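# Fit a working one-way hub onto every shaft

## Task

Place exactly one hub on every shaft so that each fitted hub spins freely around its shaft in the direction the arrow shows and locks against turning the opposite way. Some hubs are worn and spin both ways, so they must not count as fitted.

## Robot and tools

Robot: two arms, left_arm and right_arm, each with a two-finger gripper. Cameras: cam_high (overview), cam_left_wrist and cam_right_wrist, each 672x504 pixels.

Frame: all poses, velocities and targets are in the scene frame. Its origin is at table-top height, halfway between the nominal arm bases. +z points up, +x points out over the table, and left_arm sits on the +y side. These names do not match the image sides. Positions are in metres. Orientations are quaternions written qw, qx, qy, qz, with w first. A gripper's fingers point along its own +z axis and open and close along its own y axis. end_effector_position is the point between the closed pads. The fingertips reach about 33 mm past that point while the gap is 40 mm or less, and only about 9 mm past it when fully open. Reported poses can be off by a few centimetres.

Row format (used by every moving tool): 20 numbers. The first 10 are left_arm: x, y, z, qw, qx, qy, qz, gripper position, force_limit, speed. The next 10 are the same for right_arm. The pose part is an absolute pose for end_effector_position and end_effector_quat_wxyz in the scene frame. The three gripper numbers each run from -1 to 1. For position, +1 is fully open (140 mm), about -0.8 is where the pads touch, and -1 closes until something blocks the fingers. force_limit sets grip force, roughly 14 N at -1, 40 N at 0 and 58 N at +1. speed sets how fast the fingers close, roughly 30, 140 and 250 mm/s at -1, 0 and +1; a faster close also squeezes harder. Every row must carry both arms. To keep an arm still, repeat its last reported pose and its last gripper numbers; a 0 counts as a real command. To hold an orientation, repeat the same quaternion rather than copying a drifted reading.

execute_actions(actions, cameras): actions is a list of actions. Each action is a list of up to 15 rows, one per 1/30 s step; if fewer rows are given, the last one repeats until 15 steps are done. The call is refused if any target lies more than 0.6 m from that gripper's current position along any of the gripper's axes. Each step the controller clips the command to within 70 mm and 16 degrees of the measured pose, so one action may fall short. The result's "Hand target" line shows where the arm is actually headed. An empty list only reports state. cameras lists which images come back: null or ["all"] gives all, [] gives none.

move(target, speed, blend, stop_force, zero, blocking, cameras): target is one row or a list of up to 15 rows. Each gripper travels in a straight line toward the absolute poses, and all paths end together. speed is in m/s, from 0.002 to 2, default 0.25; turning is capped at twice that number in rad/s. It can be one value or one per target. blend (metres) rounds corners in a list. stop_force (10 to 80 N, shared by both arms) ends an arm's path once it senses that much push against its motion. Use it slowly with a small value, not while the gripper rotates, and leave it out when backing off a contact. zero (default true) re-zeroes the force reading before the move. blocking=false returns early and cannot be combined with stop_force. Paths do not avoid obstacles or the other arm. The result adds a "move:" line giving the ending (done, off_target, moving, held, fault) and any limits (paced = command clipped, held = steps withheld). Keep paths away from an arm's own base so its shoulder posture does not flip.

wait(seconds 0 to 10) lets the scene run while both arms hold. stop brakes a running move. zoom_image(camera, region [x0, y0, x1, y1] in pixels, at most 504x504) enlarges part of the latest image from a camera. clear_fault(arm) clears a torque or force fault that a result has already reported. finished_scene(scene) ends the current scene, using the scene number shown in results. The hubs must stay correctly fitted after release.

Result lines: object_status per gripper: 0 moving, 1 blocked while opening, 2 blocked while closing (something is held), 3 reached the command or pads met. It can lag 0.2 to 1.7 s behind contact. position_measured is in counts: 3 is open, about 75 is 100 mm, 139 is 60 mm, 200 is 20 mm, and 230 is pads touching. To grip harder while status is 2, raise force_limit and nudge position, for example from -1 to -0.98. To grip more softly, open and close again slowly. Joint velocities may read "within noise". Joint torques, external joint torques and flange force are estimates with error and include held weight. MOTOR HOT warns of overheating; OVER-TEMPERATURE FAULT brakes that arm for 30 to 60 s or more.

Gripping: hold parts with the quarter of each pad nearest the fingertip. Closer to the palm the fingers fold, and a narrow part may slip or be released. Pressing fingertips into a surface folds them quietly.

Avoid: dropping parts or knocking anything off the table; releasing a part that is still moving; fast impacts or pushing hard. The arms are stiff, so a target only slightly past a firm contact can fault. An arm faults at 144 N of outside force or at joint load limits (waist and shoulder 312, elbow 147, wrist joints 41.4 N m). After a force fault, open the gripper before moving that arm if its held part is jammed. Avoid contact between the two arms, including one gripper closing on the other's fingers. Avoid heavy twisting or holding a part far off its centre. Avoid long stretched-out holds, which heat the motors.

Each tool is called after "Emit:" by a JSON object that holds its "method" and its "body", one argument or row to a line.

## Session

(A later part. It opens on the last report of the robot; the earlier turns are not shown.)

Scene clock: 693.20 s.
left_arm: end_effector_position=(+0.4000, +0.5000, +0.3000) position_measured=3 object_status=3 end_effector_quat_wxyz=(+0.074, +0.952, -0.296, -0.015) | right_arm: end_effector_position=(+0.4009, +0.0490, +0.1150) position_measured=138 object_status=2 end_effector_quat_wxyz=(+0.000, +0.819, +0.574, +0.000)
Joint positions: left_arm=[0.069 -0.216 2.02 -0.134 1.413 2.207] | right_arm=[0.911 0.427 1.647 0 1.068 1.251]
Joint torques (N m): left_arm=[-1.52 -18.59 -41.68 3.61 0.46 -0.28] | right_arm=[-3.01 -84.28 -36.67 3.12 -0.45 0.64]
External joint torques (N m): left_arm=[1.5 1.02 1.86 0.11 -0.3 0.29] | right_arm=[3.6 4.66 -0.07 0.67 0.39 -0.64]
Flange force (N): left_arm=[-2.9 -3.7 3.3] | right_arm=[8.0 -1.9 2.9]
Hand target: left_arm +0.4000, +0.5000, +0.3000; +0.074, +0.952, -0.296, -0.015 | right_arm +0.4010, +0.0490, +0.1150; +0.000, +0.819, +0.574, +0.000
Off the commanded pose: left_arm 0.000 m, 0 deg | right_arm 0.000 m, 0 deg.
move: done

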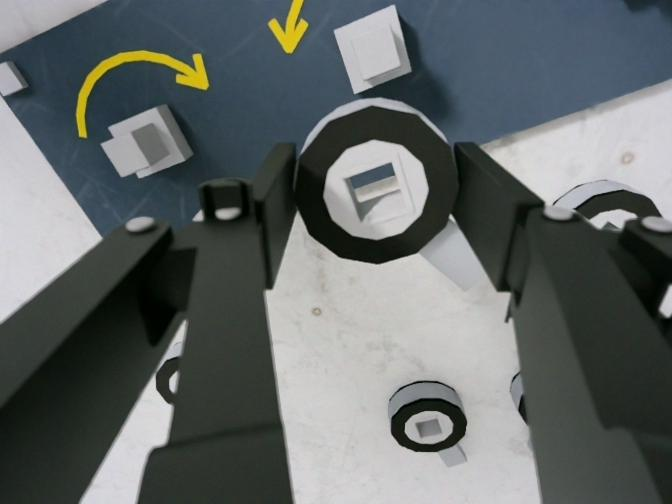

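Emit:
{"method": "move", "body": {
  "target": [
    [0.40,0.50,0.30,0.074,0.952,-0.296,-0.015,1,1,1,0.4181,0.0905,0.115,0,0.81412,0.5807,0,-1,-1,-1],
    [0.40,0.50,0.30,0.074,0.952,-0.296,-0.015,1,1,1,0.4181,0.0905,0.086,0,0.81412,0.5807,0,-1,-1,-1]
  ],
  "cameras": ["cam_right_wrist"],
  "speed": [0.15,0.06]
}}

Emit:
{"method": "zoom_image", "body": {
  "camera": "cam_right_wrist",
  "region": [330, 150, 420, 230]
}}

Scene clock: 728.53 s.
left_arm: end_effector_position=(+0.4000, +0.5000, +0.3000) position_measured=3 object_status=3 end_effector_quat_wxyz=(+0.074, +0.952, -0.296, -0.015) | right_arm: end_effector_position=(+0.4181, +0.0905, +0.0861) position_measured=138 object_status=2 end_effector_quat_wxyz=(+0.000, +0.814, +0.581, +0.000)
Joint positions: left_arm=[0.069 -0.216 2.02 -0.134 1.413 2.207] | right_arm=[0.926 0.511 1.573 0 1.057 1.249]
Joint torques (N m): left_arm=[-1.44 -19.12 -41.79 3.65 0.48 -0.28] | right_arm=[-3.13 -91.12 -35.51 3.15 -0.36 0.5]
External joint torques (N m): left_arm=[1.59 0.64 1.8 0.08 -0.31 0.29] | right_arm=[3.57 3.92 -1.08 0.63 0.3 -0.5]
Flange force (N): left_arm=[-3.5 -3.5 3.1] | right_arm=[9.2 -1.4 1.8]
Hand target: left_arm +0.4000, +0.5000, +0.3000; +0.074, +0.952, -0.296, -0.015 | right_arm +0.4181, +0.0905, +0.0860; +0.000, +0.814, +0.581, +0.000
Off the commanded pose: left_arm 0.000 m, 0 deg | right_arm 0.000 m, 0 deg.
move: done

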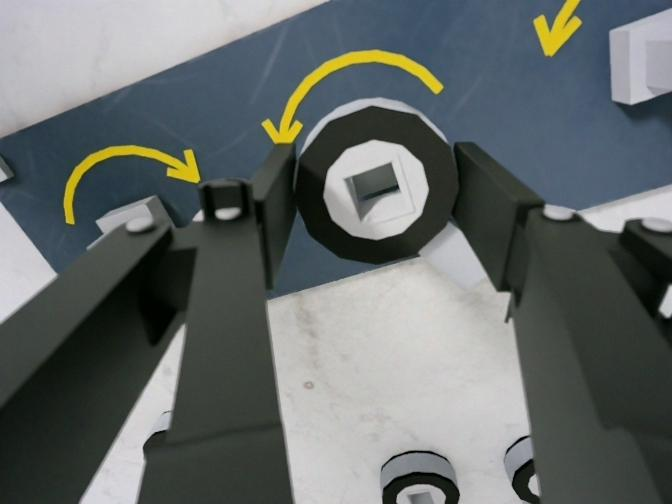

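Scaled by 5.600 (camera's finer frame: 960x720).

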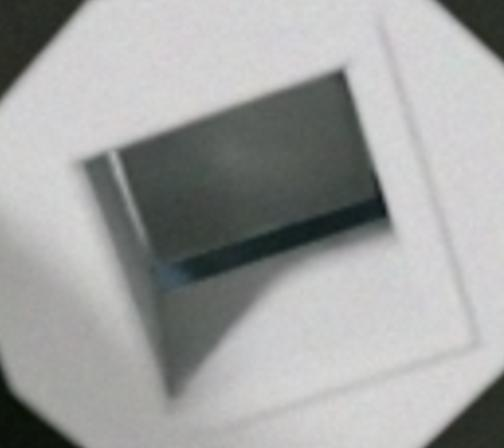

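Emit:
{"method": "move", "body": {
  "target": [0.40,0.50,0.30,0.074,0.952,-0.296,-0.015,1,1,1,0.4183,0.0909,0.055,0,0.81412,0.5807,0,-1,-1,-1],
  "cameras": ["cam_right_wrist"],
  "speed": 0.01,
  "stop_force": 12
}}

Emit:
{"method": "zoom_image", "body": {
  "camera": "cam_right_wrist",
  "region": [330, 150, 420, 230]
}}

Scene clock: 747.27 s.
left_arm: end_effector_position=(+0.4000, +0.5000, +0.3000) position_measured=3 object_status=3 end_effector_quat_wxyz=(+0.074, +0.952, -0.296, -0.015) | right_arm: end_effector_position=(+0.4183, +0.0909, +0.0553) position_measured=138 object_status=2 end_effector_quat_wxyz=(+0.000, +0.814, +0.581, +0.000)
Joint positions: left_arm=[0.069 -0.216 2.02 -0.134 1.413 2.207] | right_arm=[0.926 0.537 1.594 0 1.01 1.249]
Joint torques (N m): left_arm=[-1.24 -19.05 -41.6 3.58 0.43 -0.25] | right_arm=[-10.57 -82.95 -30.27 0.22 -1.62 0.57]
External joint torques (N m): left_arm=[1.37 0.8 1.66 0.16 -0.26 0.26] | right_arm=[10.95 -5.3 -5.2 3.45 1.57 -0.57]
Flange force (N): left_arm=[-2.8 -3.2 2.9] | right_arm=[10.0 -10.8 -10.5]
Hand target: left_arm +0.4000, +0.5000, +0.3000; +0.074, +0.952, -0.296, -0.015 | right_arm +0.4183, +0.0909, +0.0553; +0.000, +0.814, +0.581, +0.000
Off the commanded pose: left_arm 0.000 m, 0 deg | right_arm 0.000 m, 0 deg.
move: contact (right_arm)

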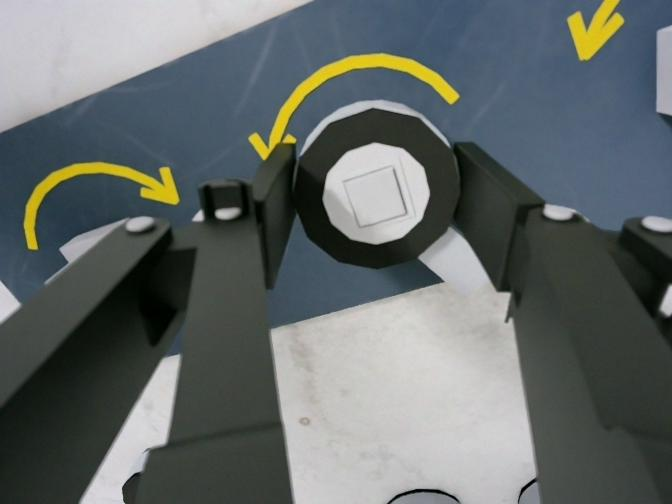

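Scaled by 5.600 (camera's finer frame: 960x720).

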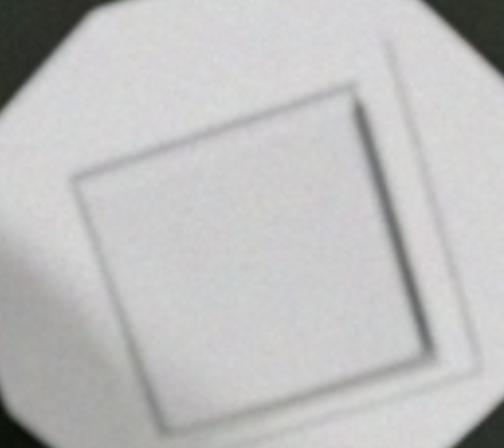

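Emit:
{"method": "move", "body": {
  "target": [0.40,0.50,0.30,0.074,0.952,-0.296,-0.015,1,1,1,0.4183,0.0910,0.050,0,0.81412,0.5807,0,-1,-1,-1],
  "cameras": [],
  "speed": 0.01,
  "stop_force": 15
}}

Emit:
{"method": "move", "body": {
  "target": [
    [0.40,0.50,0.30,0.074,0.952,-0.296,-0.015,1,1,1,0.4183,0.0910,0.0555,0,0.81412,0.5807,0,0.3,-1,-1],
    [0.40,0.50,0.30,0.074,0.952,-0.296,-0.015,1,1,1,0.4183,0.0910,0.115,0,0.81412,0.5807,0,0.3,-1,-1]
  ],
  "cameras": ["cam_right_wrist"],
  "speed": 0.1
}}

Emit:
{"method": "zoom_image", "body": {
  "camera": "cam_right_wrist",
  "region": [260, 40, 500, 280]
}}

Scene clock: 763.53 s.
left_arm: end_effector_position=(+0.4000, +0.5000, +0.3000) position_measured=3 object_status=3 end_effector_quat_wxyz=(+0.074, +0.952, -0.296, -0.015) | right_arm: end_effector_position=(+0.4183, +0.0910, +0.0500) position_measured=138 object_status=2 end_effector_quat_wxyz=(+0.000, +0.814, +0.581, +0.000)
Joint positions: left_arm=[0.069 -0.216 2.02 -0.134 1.413 2.207] | right_arm=[0.927 0.542 1.597 0 1.002 1.249]
Joint torques (N m): left_arm=[-1.21 -18.91 -41.8 3.58 0.52 -0.18] | right_arm=[-9.21 -82.47 -30.04 0.64 -1.54 0.54]
External joint torques (N m): left_arm=[1.43 0.29 1.79 0.16 -0.35 0.19] | right_arm=[10.02 -6.18 -5.28 3.01 1.48 -0.55]
Flange force (N): left_arm=[-3.6 -2.6 3.2] | right_arm=[8.6 -10.0 -11.1]
Hand target: left_arm +0.4000, +0.5000, +0.3000; +0.074, +0.952, -0.296, -0.015 | right_arm +0.4183, +0.0910, +0.0500; +0.000, +0.814, +0.581, +0.000
Off the commanded pose: left_arm 0.000 m, 0 deg | right_arm 0.000 m, 0 deg.
move: done

Scene clock: 764.80 s.
left_arm: end_effector_position=(+0.4000, +0.5000, +0.3000) position_measured=3 object_status=3 end_effector_quat_wxyz=(+0.074, +0.952, -0.296, -0.015) | right_arm: end_effector_position=(+0.4183, +0.0910, +0.1150) position_measured=91 object_status=0 end_effector_quat_wxyz=(+0.000, +0.814, +0.581, +0.000)
Joint positions: left_arm=[0.069 -0.216 2.02 -0.134 1.413 2.207] | right_arm=[0.927 0.49 1.548 0 1.103 1.249]
Joint torques (N m): left_arm=[-0.92 -18.75 -41.82 3.64 0.5 -0.22] | right_arm=[-3.03 -87.82 -34.74 3.24 -0.48 0.45]
External joint torques (N m): left_arm=[1.03 0.72 1.96 0.09 -0.33 0.23] | right_arm=[3.47 1.77 -2.69 0.62 0.43 -0.45]
Flange force (N): left_arm=[-2.7 -2.3 3.6] | right_arm=[9.9 -1.1 -1.7]
Hand target: left_arm +0.4000, +0.5000, +0.3000; +0.074, +0.952, -0.296, -0.015 | right_arm +0.4183, +0.0910, +0.1150; +0.000, +0.814, +0.581, +0.000
Off the commanded pose: left_arm 0.000 m, 0 deg | right_arm 0.000 m, 0 deg.
move: done

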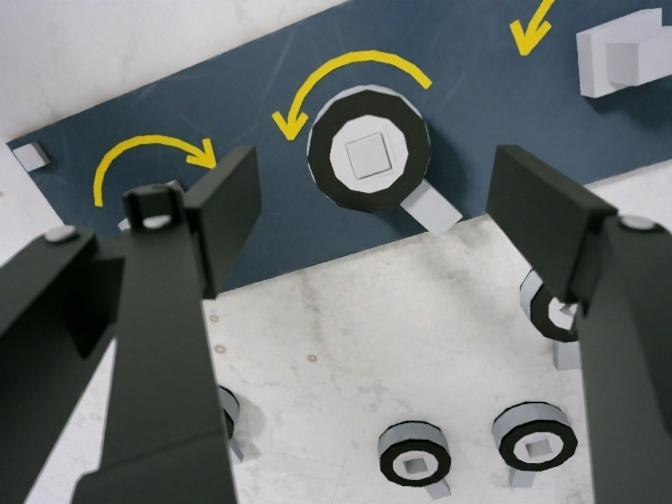

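Scaled by 2.100 (camera's finer frame: 960x720).

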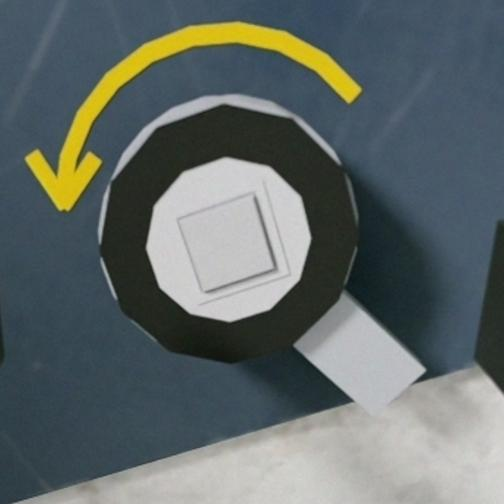

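Emit:
{"method": "move", "body": {
  "target": [
    [0.40,0.50,0.30,0.074,0.952,-0.296,-0.015,1,1,1,0.513,-0.053,0.115,0,0.92388,0.38268,0,0.3,-1,-1],
    [0.40,0.50,0.30,0.074,0.952,-0.296,-0.015,1,1,1,0.513,-0.053,0.10,0,0.92388,0.38268,0,0.3,-1,-1]
  ],
  "cameras": ["cam_right_wrist","cam_high"]
}}

Scene clock: 813.67 s.
left_arm: end_effector_position=(+0.4000, +0.5000, +0.3000) position_measured=3 object_status=3 end_effector_quat_wxyz=(+0.074, +0.952, -0.296, -0.015) | right_arm: end_effector_position=(+0.5130, -0.0530, +0.1001) position_measured=91 object_status=3 end_effector_quat_wxyz=(+0.000, +0.924, +0.383, +0.000)
Joint positions: left_arm=[0.069 -0.216 2.02 -0.134 1.413 2.207] | right_arm=[0.707 0.436 1.664 0 1.042 1.483]
Joint torques (N m): left_arm=[-1.62 -17.87 -41.65 3.54 0.46 -0.29] | right_arm=[-2.78 -79.82 -34.21 3.15 -0.6 0.61]
External joint torques (N m): left_arm=[1.77 -0.45 1.69 0.2 -0.3 0.29] | right_arm=[3.18 -0.2 -2.04 0.58 0.55 -0.61]
Flange force (N): left_arm=[-5.1 -2.6 2.6] | right_arm=[4.8 -3.3 -2.7]
Hand target: left_arm +0.4000, +0.5000, +0.3000; +0.074, +0.952, -0.296, -0.015 | right_arm +0.5130, -0.0530, +0.1000; +0.000, +0.924, +0.383, +0.000
Off the commanded pose: left_arm 0.000 m, 0 deg | right_arm 0.000 m, 0 deg.
move: done
Images, in order (width x height): cam_high 672x504, cam_right_wrist 672x504.

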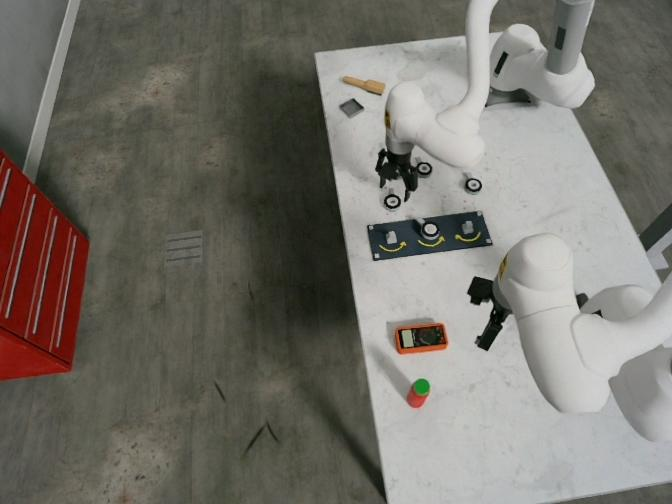

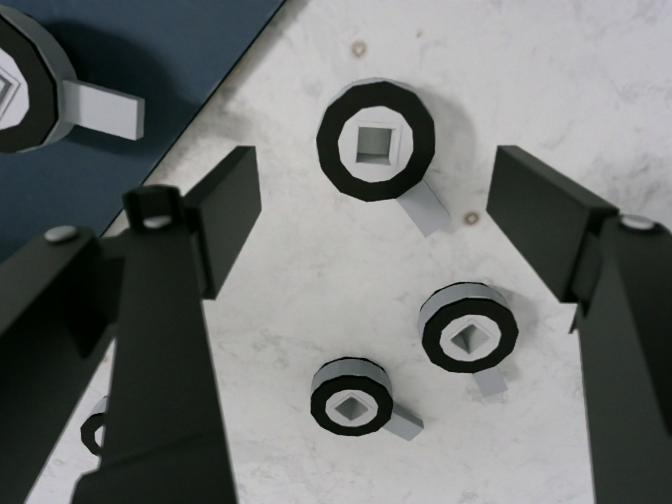

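Emit:
{"method": "move", "body": {
  "target": [
    [0.40,0.50,0.30,0.074,0.952,-0.296,-0.015,1,1,1,0.5165,-0.0527,0.06,0,0.92388,0.38268,0,0.3,-1,-1],
    [0.40,0.50,0.30,0.074,0.952,-0.296,-0.015,1,1,1,0.5165,-0.0527,0.036,0,0.92388,0.38268,0,0.3,-1,-1],
    [0.40,0.50,0.30,0.074,0.952,-0.296,-0.015,1,1,1,0.5165,-0.0527,0.036,0,0.92388,0.38268,0,-1,-1,-1]
  ],
  "speed": [0.2,0.08,0.08],
  "cameras": ["cam_right_wrist"]
}}

Emit:
{"method": "zoom_image", "body": {
  "camera": "cam_right_wrist",
  "region": [330, 150, 420, 230]
}}

Scene clock: 827.10 s.
left_arm: end_effector_position=(+0.4000, +0.5000, +0.3000) position_measured=3 object_status=3 end_effector_quat_wxyz=(+0.074, +0.952, -0.296, -0.015) | right_arm: end_effector_position=(+0.5165, -0.0527, +0.0360) position_measured=138 object_status=0 end_effector_quat_wxyz=(+0.000, +0.924, +0.383, +0.000)
Joint positions: left_arm=[0.069 -0.216 2.02 -0.134 1.413 2.207] | right_arm=[0.705 0.497 1.704 0 0.941 1.481]
Joint torques (N m): left_arm=[-1.7 -18.43 -41.58 3.68 0.55 -0.27] | right_arm=[-2.69 -81.24 -29.66 2.84 -0.67 0.51]
External joint torques (N m): left_arm=[1.91 -0.2 1.59 0.06 -0.38 0.28] | right_arm=[2.71 -1.73 -4.2 0.63 0.62 -0.51]
Flange force (N): left_arm=[-4.8 -3.2 2.6] | right_arm=[7.7 -2.6 -5.3]
Hand target: left_arm +0.4000, +0.5000, +0.3000; +0.074, +0.952, -0.296, -0.015 | right_arm +0.5165, -0.0527, +0.0360; +0.000, +0.924, +0.383, +0.000
Off the commanded pose: left_arm 0.000 m, 0 deg | right_arm 0.000 m, 0 deg.
move: done

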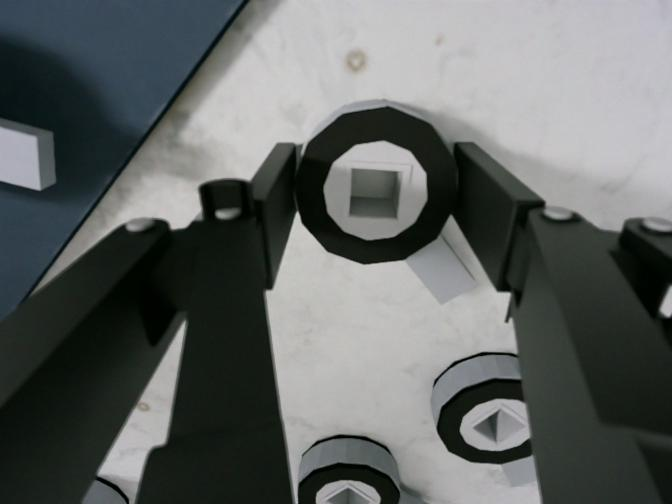

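Scaled by 5.600 (camera's finer frame: 960x720).

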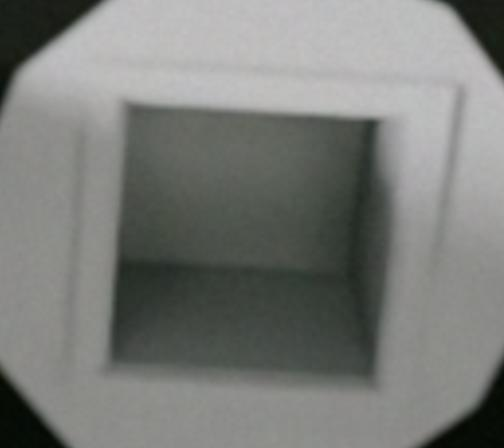

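Emit:
{"method": "move", "body": {
  "target": [
    [0.40,0.50,0.30,0.074,0.952,-0.296,-0.015,1,1,1,0.5165,-0.0527,0.115,0,0.92388,0.38268,0,-1,-1,-1],
    [0.40,0.50,0.30,0.074,0.952,-0.296,-0.015,1,1,1,0.548,0.0476,0.115,0,0.69654,0.71752,0,-1,-1,-1]
  ],
  "speed": [0.15,0.2],
  "cameras": ["cam_right_wrist"]
}}

Emit:
{"method": "zoom_image", "body": {
  "camera": "cam_right_wrist",
  "region": [325, 10, 415, 90]
}}

Emit:
{"method": "zoom_image", "body": {
  "camera": "cam_right_wrist",
  "region": [330, 150, 420, 230]
}}

Scene clock: 847.17 s.
left_arm: end_effector_position=(+0.4000, +0.5000, +0.3000) position_measured=3 object_status=3 end_effector_quat_wxyz=(+0.074, +0.952, -0.296, -0.015) | right_arm: end_effector_position=(+0.5480, +0.0476, +0.1150) position_measured=138 object_status=2 end_effector_quat_wxyz=(+0.000, +0.697, +0.717, +0.000)
Joint positions: left_arm=[0.069 -0.216 2.02 -0.134 1.413 2.207] | right_arm=[0.772 0.562 1.432 0 1.147 0.733]
Joint torques (N m): left_arm=[-1.52 -18.94 -41.94 3.57 0.5 -0.25] | right_arm=[-2.72 -97.66 -37.28 3.3 -0.38 0.37]
External joint torques (N m): left_arm=[1.62 0.74 2.01 0.17 -0.34 0.25] | right_arm=[2.64 4.46 -0.96 0.65 0.34 -0.37]
Flange force (N): left_arm=[-3.5 -3.5 3.5] | right_arm=[8.5 4.8 1.6]
Hand target: left_arm +0.4000, +0.5000, +0.3000; +0.074, +0.952, -0.296, -0.015 | right_arm +0.5480, +0.0476, +0.1150; +0.000, +0.697, +0.718, +0.000
Off the commanded pose: left_arm 0.000 m, 0 deg | right_arm 0.000 m, 0 deg.
move: done

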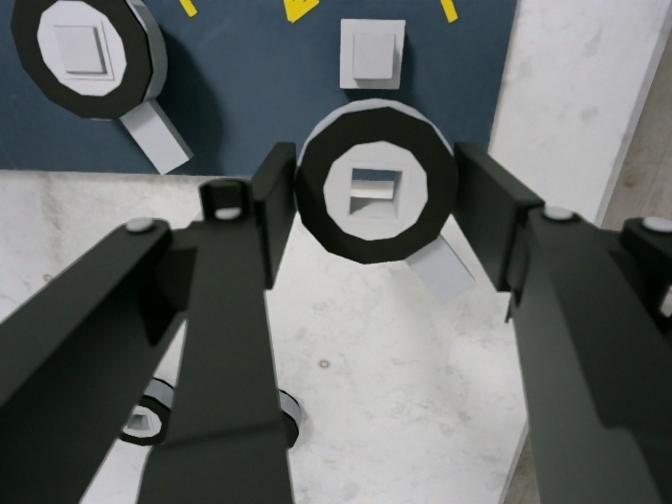

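Scaled by 5.600 (camera's finer frame: 960x720).

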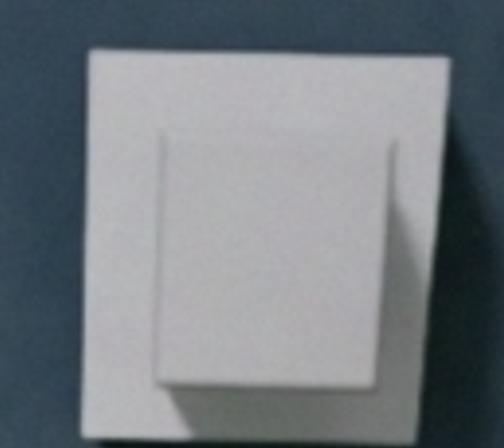

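Scaled by 5.600 (camera's finer frame: 960x720).

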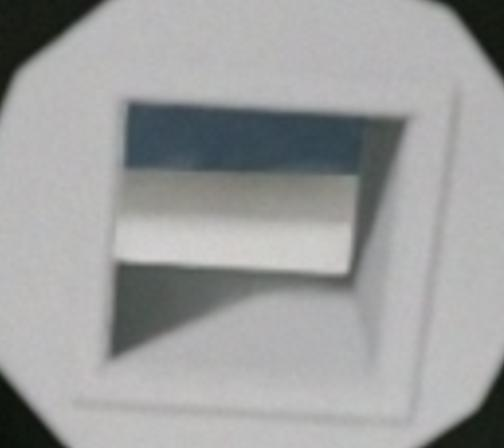

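Emit:
{"method": "move", "body": {
  "target": [
    [0.40,0.50,0.30,0.074,0.952,-0.296,-0.015,1,1,1,0.548,0.0913,0.115,0,0.69025,0.72357,0,-1,-1,-1],
    [0.40,0.50,0.30,0.074,0.952,-0.296,-0.015,1,1,1,0.548,0.0913,0.086,0,0.69025,0.72357,0,-1,-1,-1]
  ],
  "speed": [0.1,0.05],
  "cameras": ["cam_right_wrist"]
}}

Emit:
{"method": "zoom_image", "body": {
  "camera": "cam_right_wrist",
  "region": [330, 150, 420, 230]
}}

Scene clock: 866.17 s.
left_arm: end_effector_position=(+0.4000, +0.5000, +0.3000) position_measured=3 object_status=3 end_effector_quat_wxyz=(+0.074, +0.952, -0.296, -0.015) | right_arm: end_effector_position=(+0.5480, +0.0913, +0.0861) position_measured=138 object_status=2 end_effector_quat_wxyz=(+0.000, +0.690, +0.724, +0.000)
Joint positions: left_arm=[0.069 -0.216 2.02 -0.134 1.413 2.207] | right_arm=[0.809 0.629 1.376 0 1.137 0.752]
Joint torques (N m): left_arm=[-1.92 -18.76 -41.66 3.6 0.46 -0.22] | right_arm=[-3.04 -104.38 -37.14 3.39 -0.46 0.48]
External joint torques (N m): left_arm=[2.07 0.34 1.69 0.13 -0.28 0.22] | right_arm=[3.21 5.33 -1.01 0.55 0.41 -0.48]
Flange force (N): left_arm=[-4.4 -4.0 2.7] | right_arm=[10.1 5.6 2.3]
Hand target: left_arm +0.4000, +0.5000, +0.3000; +0.074, +0.952, -0.296, -0.015 | right_arm +0.5480, +0.0913, +0.0860; +0.000, +0.690, +0.724, +0.000
Off the commanded pose: left_arm 0.000 m, 0 deg | right_arm 0.000 m, 0 deg.
move: done

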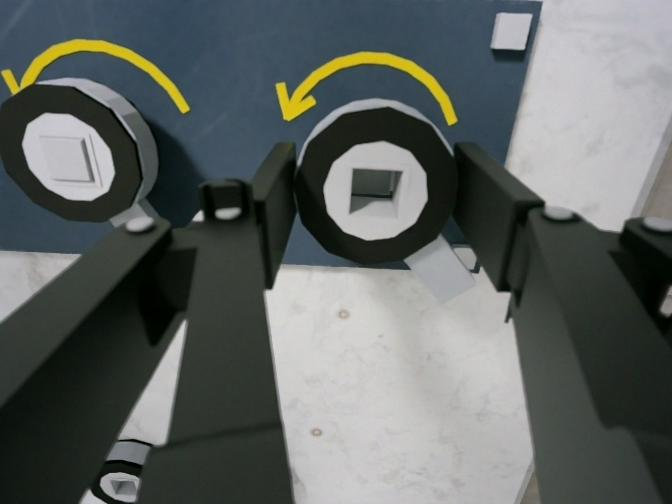

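Scaled by 5.600 (camera's finer frame: 960x720).

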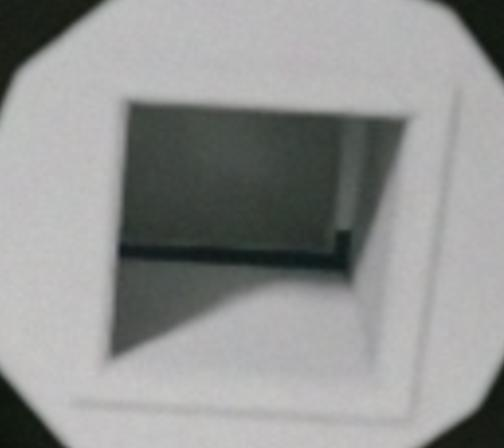

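Emit:
{"method": "move", "body": {
  "target": [0.40,0.50,0.30,0.074,0.952,-0.296,-0.015,1,1,1,0.5476,0.0912,0.086,0,0.69025,0.72357,0,-1,-1,-1],
  "speed": 0.02,
  "cameras": []
}}

Emit:
{"method": "move", "body": {
  "target": [0.40,0.50,0.30,0.074,0.952,-0.296,-0.015,1,1,1,0.5476,0.0912,0.055,0,0.69025,0.72357,0,-1,-1,-1],
  "speed": 0.01,
  "stop_force": 12,
  "cameras": ["cam_right_wrist"]
}}

Emit:
{"method": "zoom_image", "body": {
  "camera": "cam_right_wrist",
  "region": [330, 150, 420, 230]
}}

Scene clock: 887.53 s.
left_arm: end_effector_position=(+0.4000, +0.5000, +0.3000) position_measured=3 object_status=3 end_effector_quat_wxyz=(+0.074, +0.952, -0.296, -0.015) | right_arm: end_effector_position=(+0.5476, +0.0912, +0.0860) position_measured=138 object_status=2 end_effector_quat_wxyz=(+0.000, +0.690, +0.724, +0.000)
Joint positions: left_arm=[0.069 -0.216 2.02 -0.134 1.413 2.207] | right_arm=[0.809 0.629 1.377 0 1.136 0.752]
Joint torques (N m): left_arm=[-2.2 -18.77 -41.74 3.67 0.49 -0.26] | right_arm=[-2.84 -103.59 -37.33 3.33 -0.45 0.47]
External joint torques (N m): left_arm=[2.32 0.57 1.92 0.06 -0.32 0.27] | right_arm=[3.68 4.71 -0.68 0.63 0.41 -0.47]
Flange force (N): left_arm=[-4.7 -4.7 3.1] | right_arm=[9.2 3.9 2.1]
Hand target: left_arm +0.4000, +0.5000, +0.3000; +0.074, +0.952, -0.296, -0.015 | right_arm +0.5476, +0.0912, +0.0860; +0.000, +0.690, +0.724, +0.000
Off the commanded pose: left_arm 0.000 m, 0 deg | right_arm 0.000 m, 0 deg.
move: done

Scene clock: 891.00 s.
left_arm: end_effector_position=(+0.4000, +0.5000, +0.3000) position_measured=3 object_status=3 end_effector_quat_wxyz=(+0.074, +0.952, -0.296, -0.015) | right_arm: end_effector_position=(+0.5476, +0.0913, +0.0578) position_measured=138 object_status=2 end_effector_quat_wxyz=(+0.000, +0.690, +0.724, +0.000)
Joint positions: left_arm=[0.069 -0.216 2.02 -0.134 1.413 2.207] | right_arm=[0.809 0.649 1.398 0 1.095 0.752]
Joint torques (N m): left_arm=[-1.97 -18.08 -41.79 3.68 0.56 -0.3] | right_arm=[-5.49 -95.74 -34.8 2.5 -2.56 0.49]
External joint torques (N m): left_arm=[2.09 -0.17 1.8 0.06 -0.39 0.31] | right_arm=[5.76 -4 -2.48 1.35 2.52 -0.49]
Flange force (N): left_arm=[-5.2 -3.6 2.9] | right_arm=[6.7 -1.8 -8.4]
Hand target: left_arm +0.4000, +0.5000, +0.3000; +0.074, +0.952, -0.296, -0.015 | right_arm +0.5476, +0.0913, +0.0579; +0.000, +0.690, +0.724, +0.000
Off the commanded pose: left_arm 0.000 m, 0 deg | right_arm 0.003 m, 0 deg.
move: contact (right_arm)

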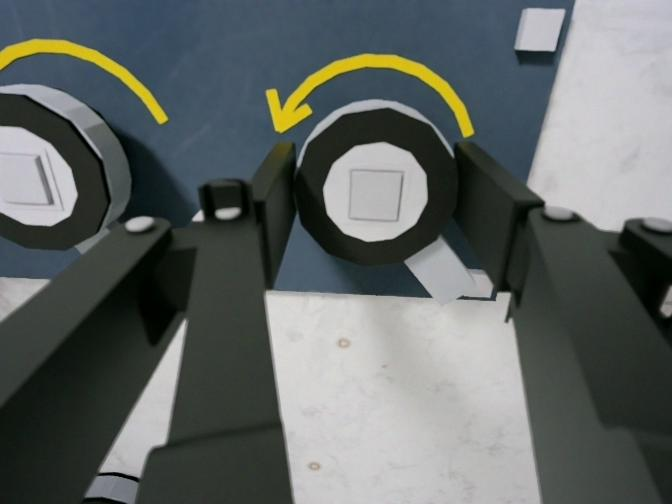

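Scaled by 5.600 (camera's finer frame: 960x720).

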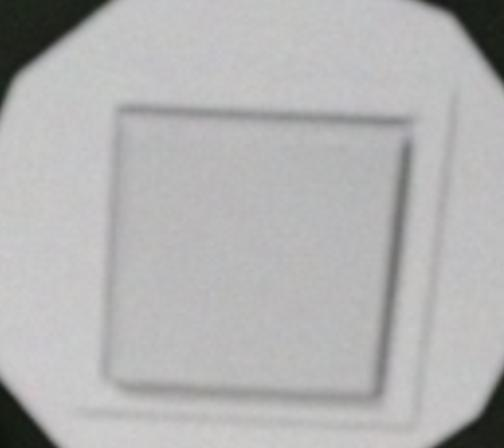

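Emit:
{"method": "move", "body": {
  "target": [
    [0.40,0.50,0.30,0.074,0.952,-0.296,-0.015,1,1,1,0.5476,0.0913,0.0588,0,0.69025,0.72357,0,-1,-1,-1],
    [0.40,0.50,0.30,0.074,0.952,-0.296,-0.015,1,1,1,0.5476,0.0913,0.0588,0,0.78961,0.61360,0,-1,-1,-1]
  ],
  "speed": [0.02,0.1],
  "cameras": ["cam_right_wrist"]
}}

Emit:
{"method": "move", "body": {
  "target": [
    [0.40,0.50,0.30,0.074,0.952,-0.296,-0.015,1,1,1,0.5476,0.0913,0.0588,0,0.44073,0.89764,0,-1,-1,-1]
  ],
  "speed": [0.1],
  "cameras": ["cam_right_wrist"]
}}

Scene clock: 903.27 s.
left_arm: end_effector_position=(+0.4000, +0.5000, +0.3000) position_measured=3 object_status=3 end_effector_quat_wxyz=(+0.074, +0.952, -0.296, -0.015) | right_arm: end_effector_position=(+0.5477, +0.0913, +0.0588) position_measured=138 object_status=2 end_effector_quat_wxyz=(+0.000, +0.790, +0.614, +0.000)
Joint positions: left_arm=[0.069 -0.216 2.02 -0.134 1.413 2.207] | right_arm=[0.809 0.648 1.397 0 1.096 1.049]
Joint torques (N m): left_arm=[-1.07 -18.45 -41.63 3.6 0.5 -0.27] | right_arm=[0.5 -104.98 -35.58 4.56 0.34 0.71]
External joint torques (N m): left_arm=[1.22 -0.05 1.59 0.14 -0.33 0.27] | right_arm=[-0.04 5.36 -1.67 -0.71 -0.38 -0.71]
Flange force (N): left_arm=[-3.6 -2.0 2.8] | right_arm=[9.9 6.2 3.4]
Hand target: left_arm +0.4000, +0.5000, +0.3000; +0.074, +0.952, -0.296, -0.015 | right_arm +0.5476, +0.0913, +0.0588; +0.000, +0.790, +0.614, +0.000
Off the commanded pose: left_arm 0.000 m, 0 deg | right_arm 0.000 m, 0 deg.
move: done

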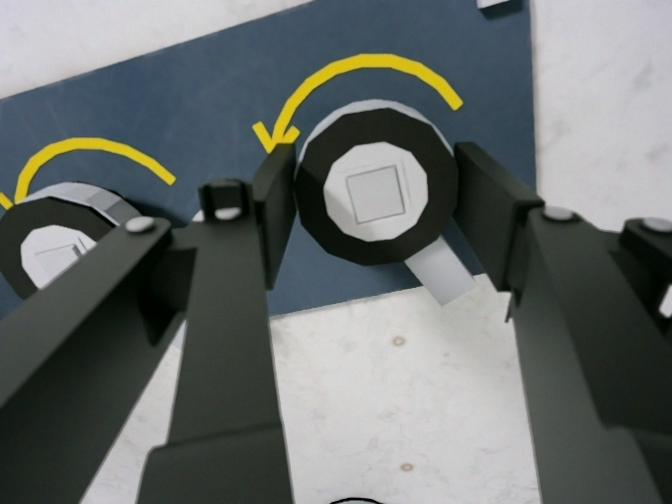

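Scene clock: 908.23 s.
left_arm: end_effector_position=(+0.4000, +0.5000, +0.3000) position_measured=3 object_status=3 end_effector_quat_wxyz=(+0.074, +0.952, -0.296, -0.015) | right_arm: end_effector_position=(+0.5475, +0.0913, +0.0588) position_measured=138 object_status=2 end_effector_quat_wxyz=(+0.000, +0.441, +0.898, +0.000)
Joint positions: left_arm=[0.069 -0.216 2.02 -0.134 1.413 2.207] | right_arm=[0.809 0.648 1.397 0 1.096 0.142]
Joint torques (N m): left_arm=[-1.51 -18.47 -41.61 3.62 0.41 -0.31] | right_arm=[-7.7 -101.12 -52.9 1.88 -12.52 0.23]
External joint torques (N m): left_arm=[1.72 -0.22 1.58 0.12 -0.24 0.32] | right_arm=[7.82 1.56 15.66 1.99 12.5 -0.23]
Flange force (N): left_arm=[-4.6 -2.9 2.4] | right_arm=[4.3 -24.9 -6.0]
Hand target: left_arm +0.4000, +0.5000, +0.3000; +0.074, +0.952, -0.296, -0.015 | right_arm +0.5476, +0.0913, +0.0588; +0.000, +0.441, +0.898, +0.000
Off the commanded pose: left_arm 0.000 m, 0 deg | right_arm 0.000 m, 0 deg.
move: done

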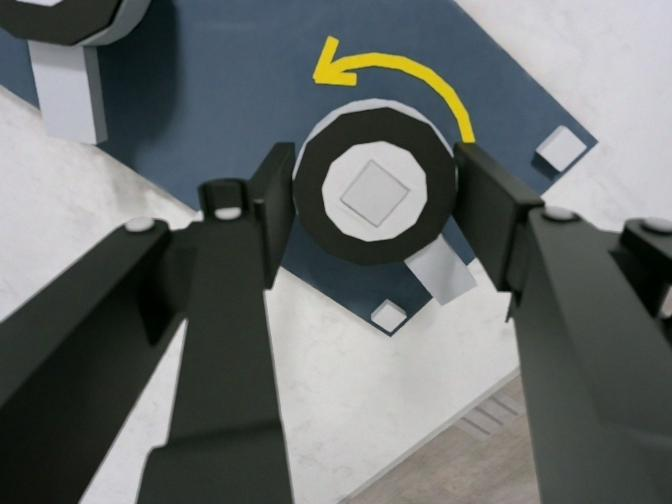

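Emit:
{"method": "move", "body": {
  "target": [
    [0.40,0.50,0.30,0.074,0.952,-0.296,-0.015,1,1,1,0.5476,0.0913,0.0588,0,0.69025,0.72357,0,-1,-1,-1]
  ],
  "speed": [0.15],
  "cameras": ["cam_right_wrist"]
}}

Emit:
{"method": "zoom_image", "body": {
  "camera": "cam_right_wrist",
  "region": [330, 150, 420, 230]
}}

Scene clock: 931.07 s.
left_arm: end_effector_position=(+0.4000, +0.5000, +0.3000) position_measured=3 object_status=3 end_effector_quat_wxyz=(+0.074, +0.952, -0.296, -0.015) | right_arm: end_effector_position=(+0.5477, +0.0912, +0.0588) position_measured=138 object_status=2 end_effector_quat_wxyz=(+0.000, +0.690, +0.724, +0.000)
Joint positions: left_arm=[0.069 -0.216 2.02 -0.134 1.413 2.207] | right_arm=[0.809 0.648 1.397 0 1.096 0.752]
Joint torques (N m): left_arm=[-2 -18.65 -41.61 3.54 0.57 -0.31] | right_arm=[-3.73 -106.06 -40.83 1.97 -2.78 0.61]
External joint torques (N m): left_arm=[2.1 0.64 1.7 0.2 -0.4 0.31] | right_arm=[4.62 6.32 3.57 1.9 2.74 -0.61]
Flange force (N): left_arm=[-4.1 -4.6 3.0] | right_arm=[5.6 -1.0 3.3]
Hand target: left_arm +0.4000, +0.5000, +0.3000; +0.074, +0.952, -0.296, -0.015 | right_arm +0.5476, +0.0913, +0.0588; +0.000, +0.690, +0.724, +0.000
Off the commanded pose: left_arm 0.000 m, 0 deg | right_arm 0.000 m, 0 deg.
move: done

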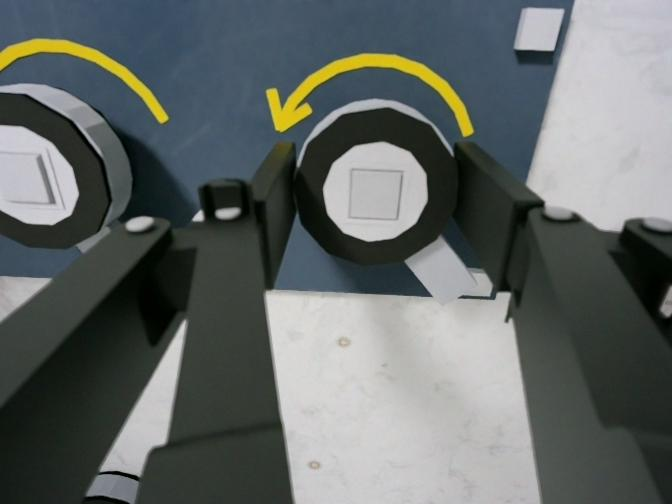

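Scaled by 5.600 (camera's finer frame: 960x720).

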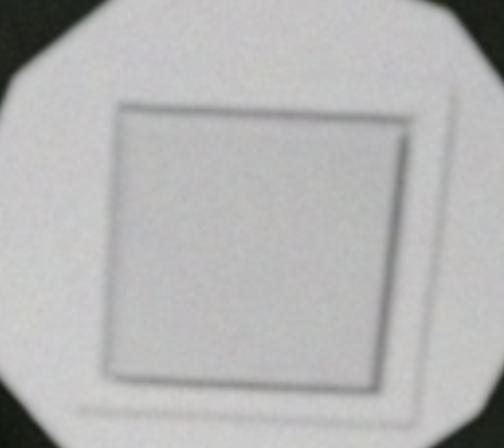

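Emit:
{"method": "move", "body": {
  "target": [
    [0.40,0.50,0.30,0.074,0.952,-0.296,-0.015,1,1,1,0.5476,0.0913,0.118,0,0.69025,0.72357,0,-1,-1,-1],
    [0.40,0.50,0.30,0.074,0.952,-0.296,-0.015,1,1,1,0.5165,-0.0527,0.115,0,0.92388,0.38268,0,-1,-1,-1],
    [0.40,0.50,0.30,0.074,0.952,-0.296,-0.015,1,1,1,0.5165,-0.0527,0.045,0,0.92388,0.38268,0,-1,-1,-1]
  ],
  "speed": [0.06,0.25,0.1],
  "blend": [0.01,0.01,0],
  "cameras": []
}}

Emit:
{"method": "move", "body": {
  "target": [0.40,0.50,0.30,0.074,0.952,-0.296,-0.015,1,1,1,0.5165,-0.0527,0.032,0,0.92388,0.38268,0,-1,-1,-1],
  "speed": 0.015,
  "stop_force": 10,
  "cameras": ["cam_right_wrist"]
}}

Scene clock: 943.33 s.
left_arm: end_effector_position=(+0.4000, +0.5000, +0.3000) position_measured=3 object_status=3 end_effector_quat_wxyz=(+0.074, +0.952, -0.296, -0.015) | right_arm: end_effector_position=(+0.5165, -0.0527, +0.0451) position_measured=138 object_status=2 end_effector_quat_wxyz=(+0.000, +0.924, +0.383, +0.000)
Joint positions: left_arm=[0.069 -0.216 2.02 -0.134 1.413 2.207] | right_arm=[0.705 0.488 1.698 0 0.956 1.481]
Joint torques (N m): left_arm=[-1.61 -18.54 -41.76 3.55 0.44 -0.25] | right_arm=[-2.5 -87.23 -32.3 2.99 -0.44 0.43]
External joint torques (N m): left_arm=[1.76 0.26 1.82 0.18 -0.27 0.26] | right_arm=[2.81 4.46 -1.96 0.53 0.39 -0.43]
Flange force (N): left_arm=[-4.2 -3.3 2.9] | right_arm=[10.8 -2.7 2.3]
Hand target: left_arm +0.4000, +0.5000, +0.3000; +0.074, +0.952, -0.296, -0.015 | right_arm +0.5165, -0.0527, +0.0450; +0.000, +0.924, +0.383, +0.000
Off the commanded pose: left_arm 0.000 m, 0 deg | right_arm 0.000 m, 0 deg.
move: done

Scene clock: 944.63 s.
left_arm: end_effector_position=(+0.4000, +0.5000, +0.3000) position_measured=3 object_status=3 end_effector_quat_wxyz=(+0.074, +0.952, -0.296, -0.015) | right_arm: end_effector_position=(+0.5166, -0.0526, +0.0348) position_measured=138 object_status=2 end_effector_quat_wxyz=(+0.000, +0.924, +0.383, +0.000)
Joint positions: left_arm=[0.069 -0.216 2.02 -0.134 1.413 2.207] | right_arm=[0.705 0.498 1.704 0 0.939 1.481]
Joint torques (N m): left_arm=[-1.61 -18.83 -41.88 3.61 0.43 -0.22] | right_arm=[-3.18 -81.45 -28.88 2.85 -0.34 0.47]
External joint torques (N m): left_arm=[1.82 0.27 1.92 0.13 -0.26 0.23] | right_arm=[3.4 -1.75 -4.98 0.64 0.29 -0.47]
Flange force (N): left_arm=[-4.4 -3.3 3.1] | right_arm=[9.2 -3.5 -5.3]
Hand target: left_arm +0.4000, +0.5000, +0.3000; +0.074, +0.952, -0.296, -0.015 | right_arm +0.5166, -0.0527, +0.0348; +0.000, +0.924, +0.383, +0.000
Off the commanded pose: left_arm 0.000 m, 0 deg | right_arm 0.003 m, 0 deg.
move: contact (right_arm)

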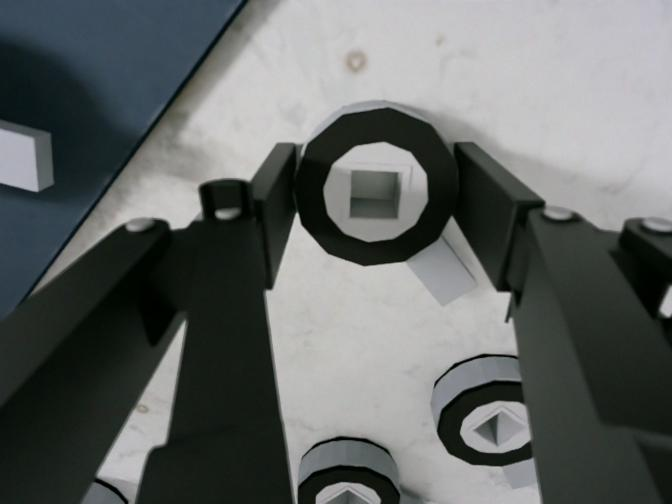

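Emit:
{"method": "move", "body": {
  "target": [
    [0.40,0.50,0.30,0.074,0.952,-0.296,-0.015,1,1,1,0.5165,-0.0527,0.0348,0,0.92388,0.38268,0,0.3,-1,-1],
    [0.40,0.50,0.30,0.074,0.952,-0.296,-0.015,1,1,1,0.5165,-0.0527,0.09,0,0.92388,0.38268,0,0.3,-1,-1],
    [0.40,0.50,0.30,0.074,0.952,-0.296,-0.015,1,1,1,0.4775,-0.188,0.10,0,0.92388,0.38268,0,0.3,-1,-1]
  ],
  "speed": [0.1,0.1,0.25],
  "cameras": ["cam_right_wrist"]
}}

Scene clock: 958.10 s.
left_arm: end_effector_position=(+0.4000, +0.5000, +0.3000) position_measured=3 object_status=3 end_effector_quat_wxyz=(+0.074, +0.952, -0.296, -0.015) | right_arm: end_effector_position=(+0.4775, -0.1879, +0.1000) position_measured=91 object_status=3 end_effector_quat_wxyz=(+0.000, +0.924, +0.383, +0.000)
Joint positions: left_arm=[0.069 -0.216 2.02 -0.134 1.413 2.207] | right_arm=[0.58 0.278 1.894 0 0.97 1.356]
Joint torques (N m): left_arm=[-0.83 -19 -41.85 3.61 0.47 -0.27] | right_arm=[-3.23 -61.28 -31.82 2.9 -0.64 0.51]
External joint torques (N m): left_arm=[1.02 0.43 1.89 0.13 -0.3 0.28] | right_arm=[3.51 -1.64 -2.74 0.67 0.59 -0.51]
Flange force (N): left_arm=[-3.1 -2.0 3.4] | right_arm=[4.2 -4.1 -5.0]
Hand target: left_arm +0.4000, +0.5000, +0.3000; +0.074, +0.952, -0.296, -0.015 | right_arm +0.4775, -0.1880, +0.1000; +0.000, +0.924, +0.383, +0.000
Off the commanded pose: left_arm 0.000 m, 0 deg | right_arm 0.000 m, 0 deg.
move: done

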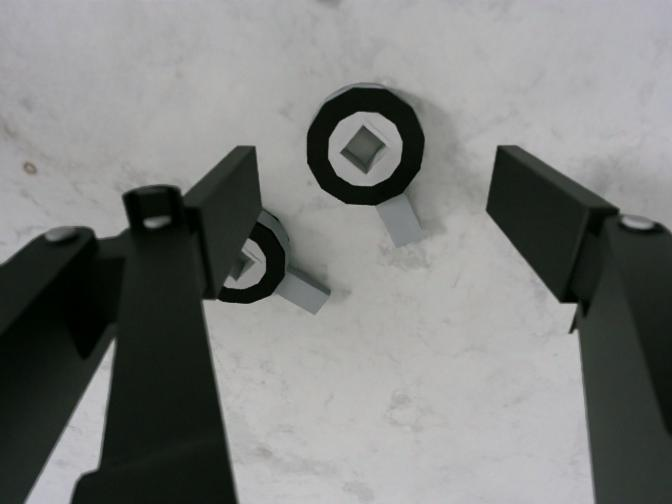

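Emit:
{"method": "move", "body": {
  "target": [
    [0.40,0.50,0.30,0.074,0.952,-0.296,-0.015,1,1,1,0.477,-0.1861,0.06,0,0.92388,0.38268,0,0.3,-1,-1],
    [0.40,0.50,0.30,0.074,0.952,-0.296,-0.015,1,1,1,0.477,-0.1861,0.036,0,0.92388,0.38268,0,0.3,-1,-1],
    [0.40,0.50,0.30,0.074,0.952,-0.296,-0.015,1,1,1,0.477,-0.1861,0.036,0,0.92388,0.38268,0,-1,-1,-1]
  ],
  "speed": [0.2,0.08,0.08],
  "cameras": ["cam_right_wrist"]
}}

Emit:
{"method": "zoom_image", "body": {
  "camera": "cam_right_wrist",
  "region": [330, 150, 420, 230]
}}

Scene clock: 972.63 s.
left_arm: end_effector_position=(+0.4000, +0.5000, +0.3000) position_measured=3 object_status=3 end_effector_quat_wxyz=(+0.074, +0.952, -0.296, -0.015) | right_arm: end_effector_position=(+0.4770, -0.1861, +0.0360) position_measured=138 object_status=0 end_effector_quat_wxyz=(+0.000, +0.924, +0.383, +0.000)
Joint positions: left_arm=[0.069 -0.216 2.02 -0.134 1.413 2.207] | right_arm=[0.583 0.346 1.941 0 0.854 1.359]
Joint torques (N m): left_arm=[-1.49 -18.33 -41.68 3.62 0.5 -0.28] | right_arm=[-3.01 -65.56 -27.36 2.64 -0.69 0.53]
External joint torques (N m): left_arm=[1.62 0.13 1.75 0.11 -0.33 0.28] | right_arm=[3.34 -1.18 -4.24 0.62 0.64 -0.53]
Flange force (N): left_arm=[-4.1 -3.0 3.0] | right_arm=[8.0 -3.2 -5.3]
Hand target: left_arm +0.4000, +0.5000, +0.3000; +0.074, +0.952, -0.296, -0.015 | right_arm +0.4770, -0.1861, +0.0360; +0.000, +0.924, +0.383, +0.000
Off the commanded pose: left_arm 0.000 m, 0 deg | right_arm 0.000 m, 0 deg.
move: done

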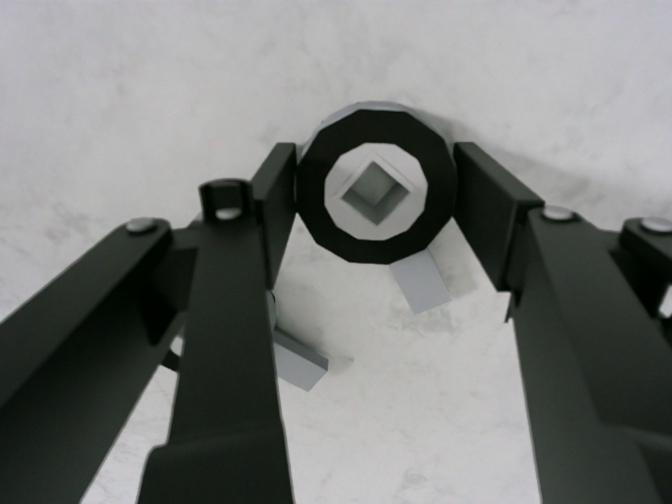

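Scaled by 5.600 (camera's finer frame: 960x720).

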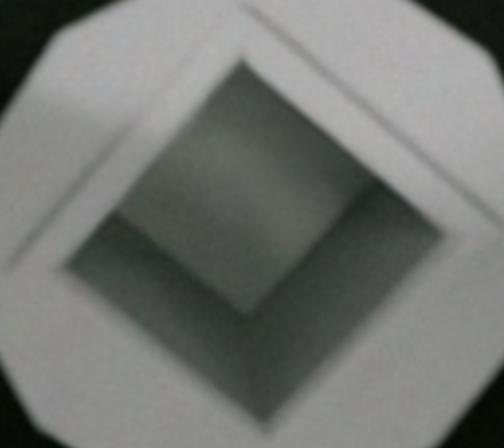

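Emit:
{"method": "move", "body": {
  "target": [
    [0.40,0.50,0.30,0.074,0.952,-0.296,-0.015,1,1,1,0.477,-0.1861,0.12,0,0.92388,0.38268,0,-1,-1,-1],
    [0.40,0.50,0.30,0.074,0.952,-0.296,-0.015,1,1,1,0.5474,0.0912,0.12,0,0.93759,0.34775,0,-1,-1,-1],
    [0.40,0.50,0.30,0.074,0.952,-0.296,-0.015,1,1,1,0.5474,0.0912,0.087,0,0.93759,0.34775,0,-1,-1,-1]
  ],
  "speed": [0.15,0.25,0.06],
  "cameras": ["cam_right_wrist"]
}}

Emit:
{"method": "zoom_image", "body": {
  "camera": "cam_right_wrist",
  "region": [330, 150, 420, 230]
}}

Scene clock: 993.63 s.
left_arm: end_effector_position=(+0.4000, +0.5000, +0.3000) position_measured=3 object_status=3 end_effector_quat_wxyz=(+0.074, +0.952, -0.296, -0.015) | right_arm: end_effector_position=(+0.5474, +0.0912, +0.0871) position_measured=138 object_status=2 end_effector_quat_wxyz=(+0.000, +0.938, +0.348, +0.000)
Joint positions: left_arm=[0.069 -0.216 2.02 -0.134 1.413 2.207] | right_arm=[0.809 0.628 1.376 0 1.138 1.66]
Joint torques (N m): left_arm=[-1.4 -18.03 -41.79 3.65 0.5 -0.16] | right_arm=[-2.51 -104.34 -37.13 3.34 -0.46 0.49]
External joint torques (N m): left_arm=[1.54 -0.32 1.85 0.09 -0.33 0.17] | right_arm=[3.23 5.49 -0.93 0.58 0.41 -0.49]
Flange force (N): left_arm=[-4.6 -2.0 3.0] | right_arm=[10.6 -4.6 2.5]
Hand target: left_arm +0.4000, +0.5000, +0.3000; +0.074, +0.952, -0.296, -0.015 | right_arm +0.5474, +0.0912, +0.0870; +0.000, +0.938, +0.348, +0.000
Off the commanded pose: left_arm 0.000 m, 0 deg | right_arm 0.000 m, 0 deg.
move: done

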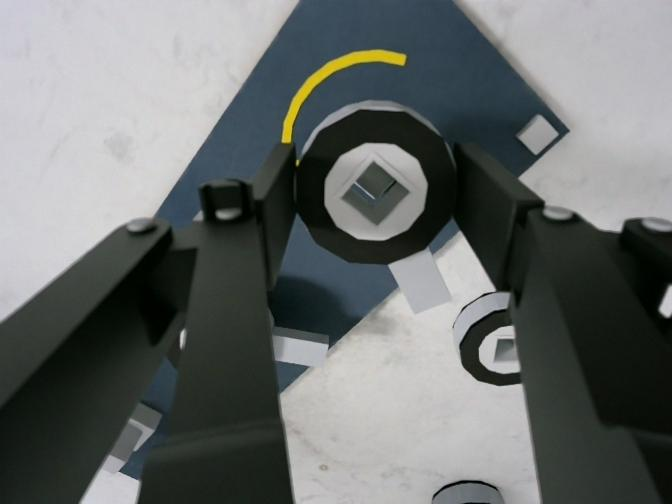

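Scaled by 5.600 (camera's finer frame: 960x720).

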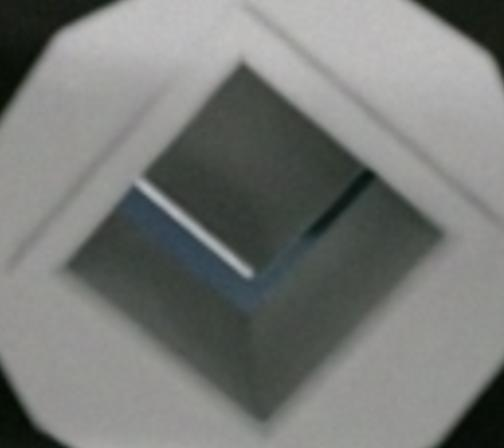

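Emit:
{"method": "move", "body": {
  "target": [0.40,0.50,0.30,0.074,0.952,-0.296,-0.015,1,1,1,0.5478,0.0907,0.0855,0,0.93759,0.34775,0,-1,-1,-1],
  "speed": 0.02,
  "cameras": ["cam_right_wrist"]
}}

Emit:
{"method": "zoom_image", "body": {
  "camera": "cam_right_wrist",
  "region": [330, 150, 420, 230]
}}

Scene clock: 1010.83 s.
left_arm: end_effector_position=(+0.4000, +0.5000, +0.3000) position_measured=3 object_status=3 end_effector_quat_wxyz=(+0.074, +0.952, -0.296, -0.015) | right_arm: end_effector_position=(+0.5478, +0.0907, +0.0855) position_measured=138 object_status=2 end_effector_quat_wxyz=(+0.000, +0.938, +0.348, +0.000)
Joint positions: left_arm=[0.069 -0.216 2.02 -0.134 1.413 2.207] | right_arm=[0.808 0.629 1.378 0 1.135 1.659]
Joint torques (N m): left_arm=[-1.73 -18.33 -41.59 3.62 0.46 -0.23] | right_arm=[-2.17 -103.62 -37.04 3.28 -0.4 0.52]
External joint torques (N m): left_arm=[1.88 -0.32 1.6 0.12 -0.29 0.24] | right_arm=[2.65 4.82 -0.97 0.63 0.35 -0.52]
Flange force (N): left_arm=[-4.9 -2.9 2.4] | right_arm=[9.8 -3.7 2.1]
Hand target: left_arm +0.4000, +0.5000, +0.3000; +0.074, +0.952, -0.296, -0.015 | right_arm +0.5478, +0.0907, +0.0855; +0.000, +0.938, +0.348, +0.000
Off the commanded pose: left_arm 0.000 m, 0 deg | right_arm 0.000 m, 0 deg.
move: done

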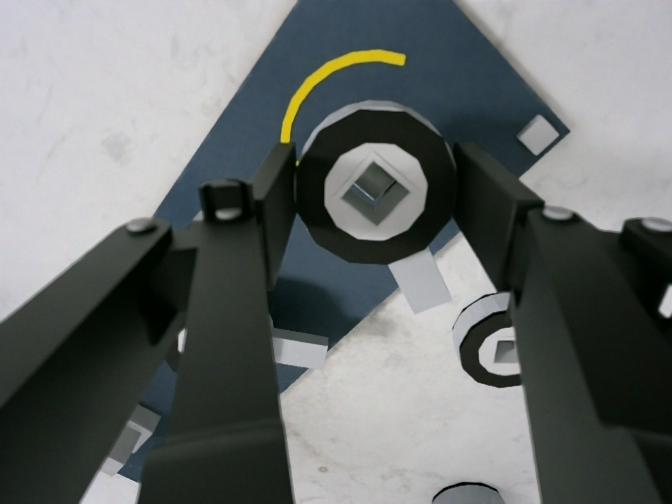

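Scaled by 5.600 (camera's finer frame: 960x720).

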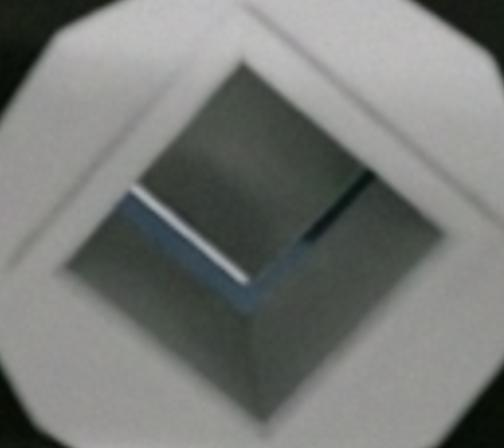

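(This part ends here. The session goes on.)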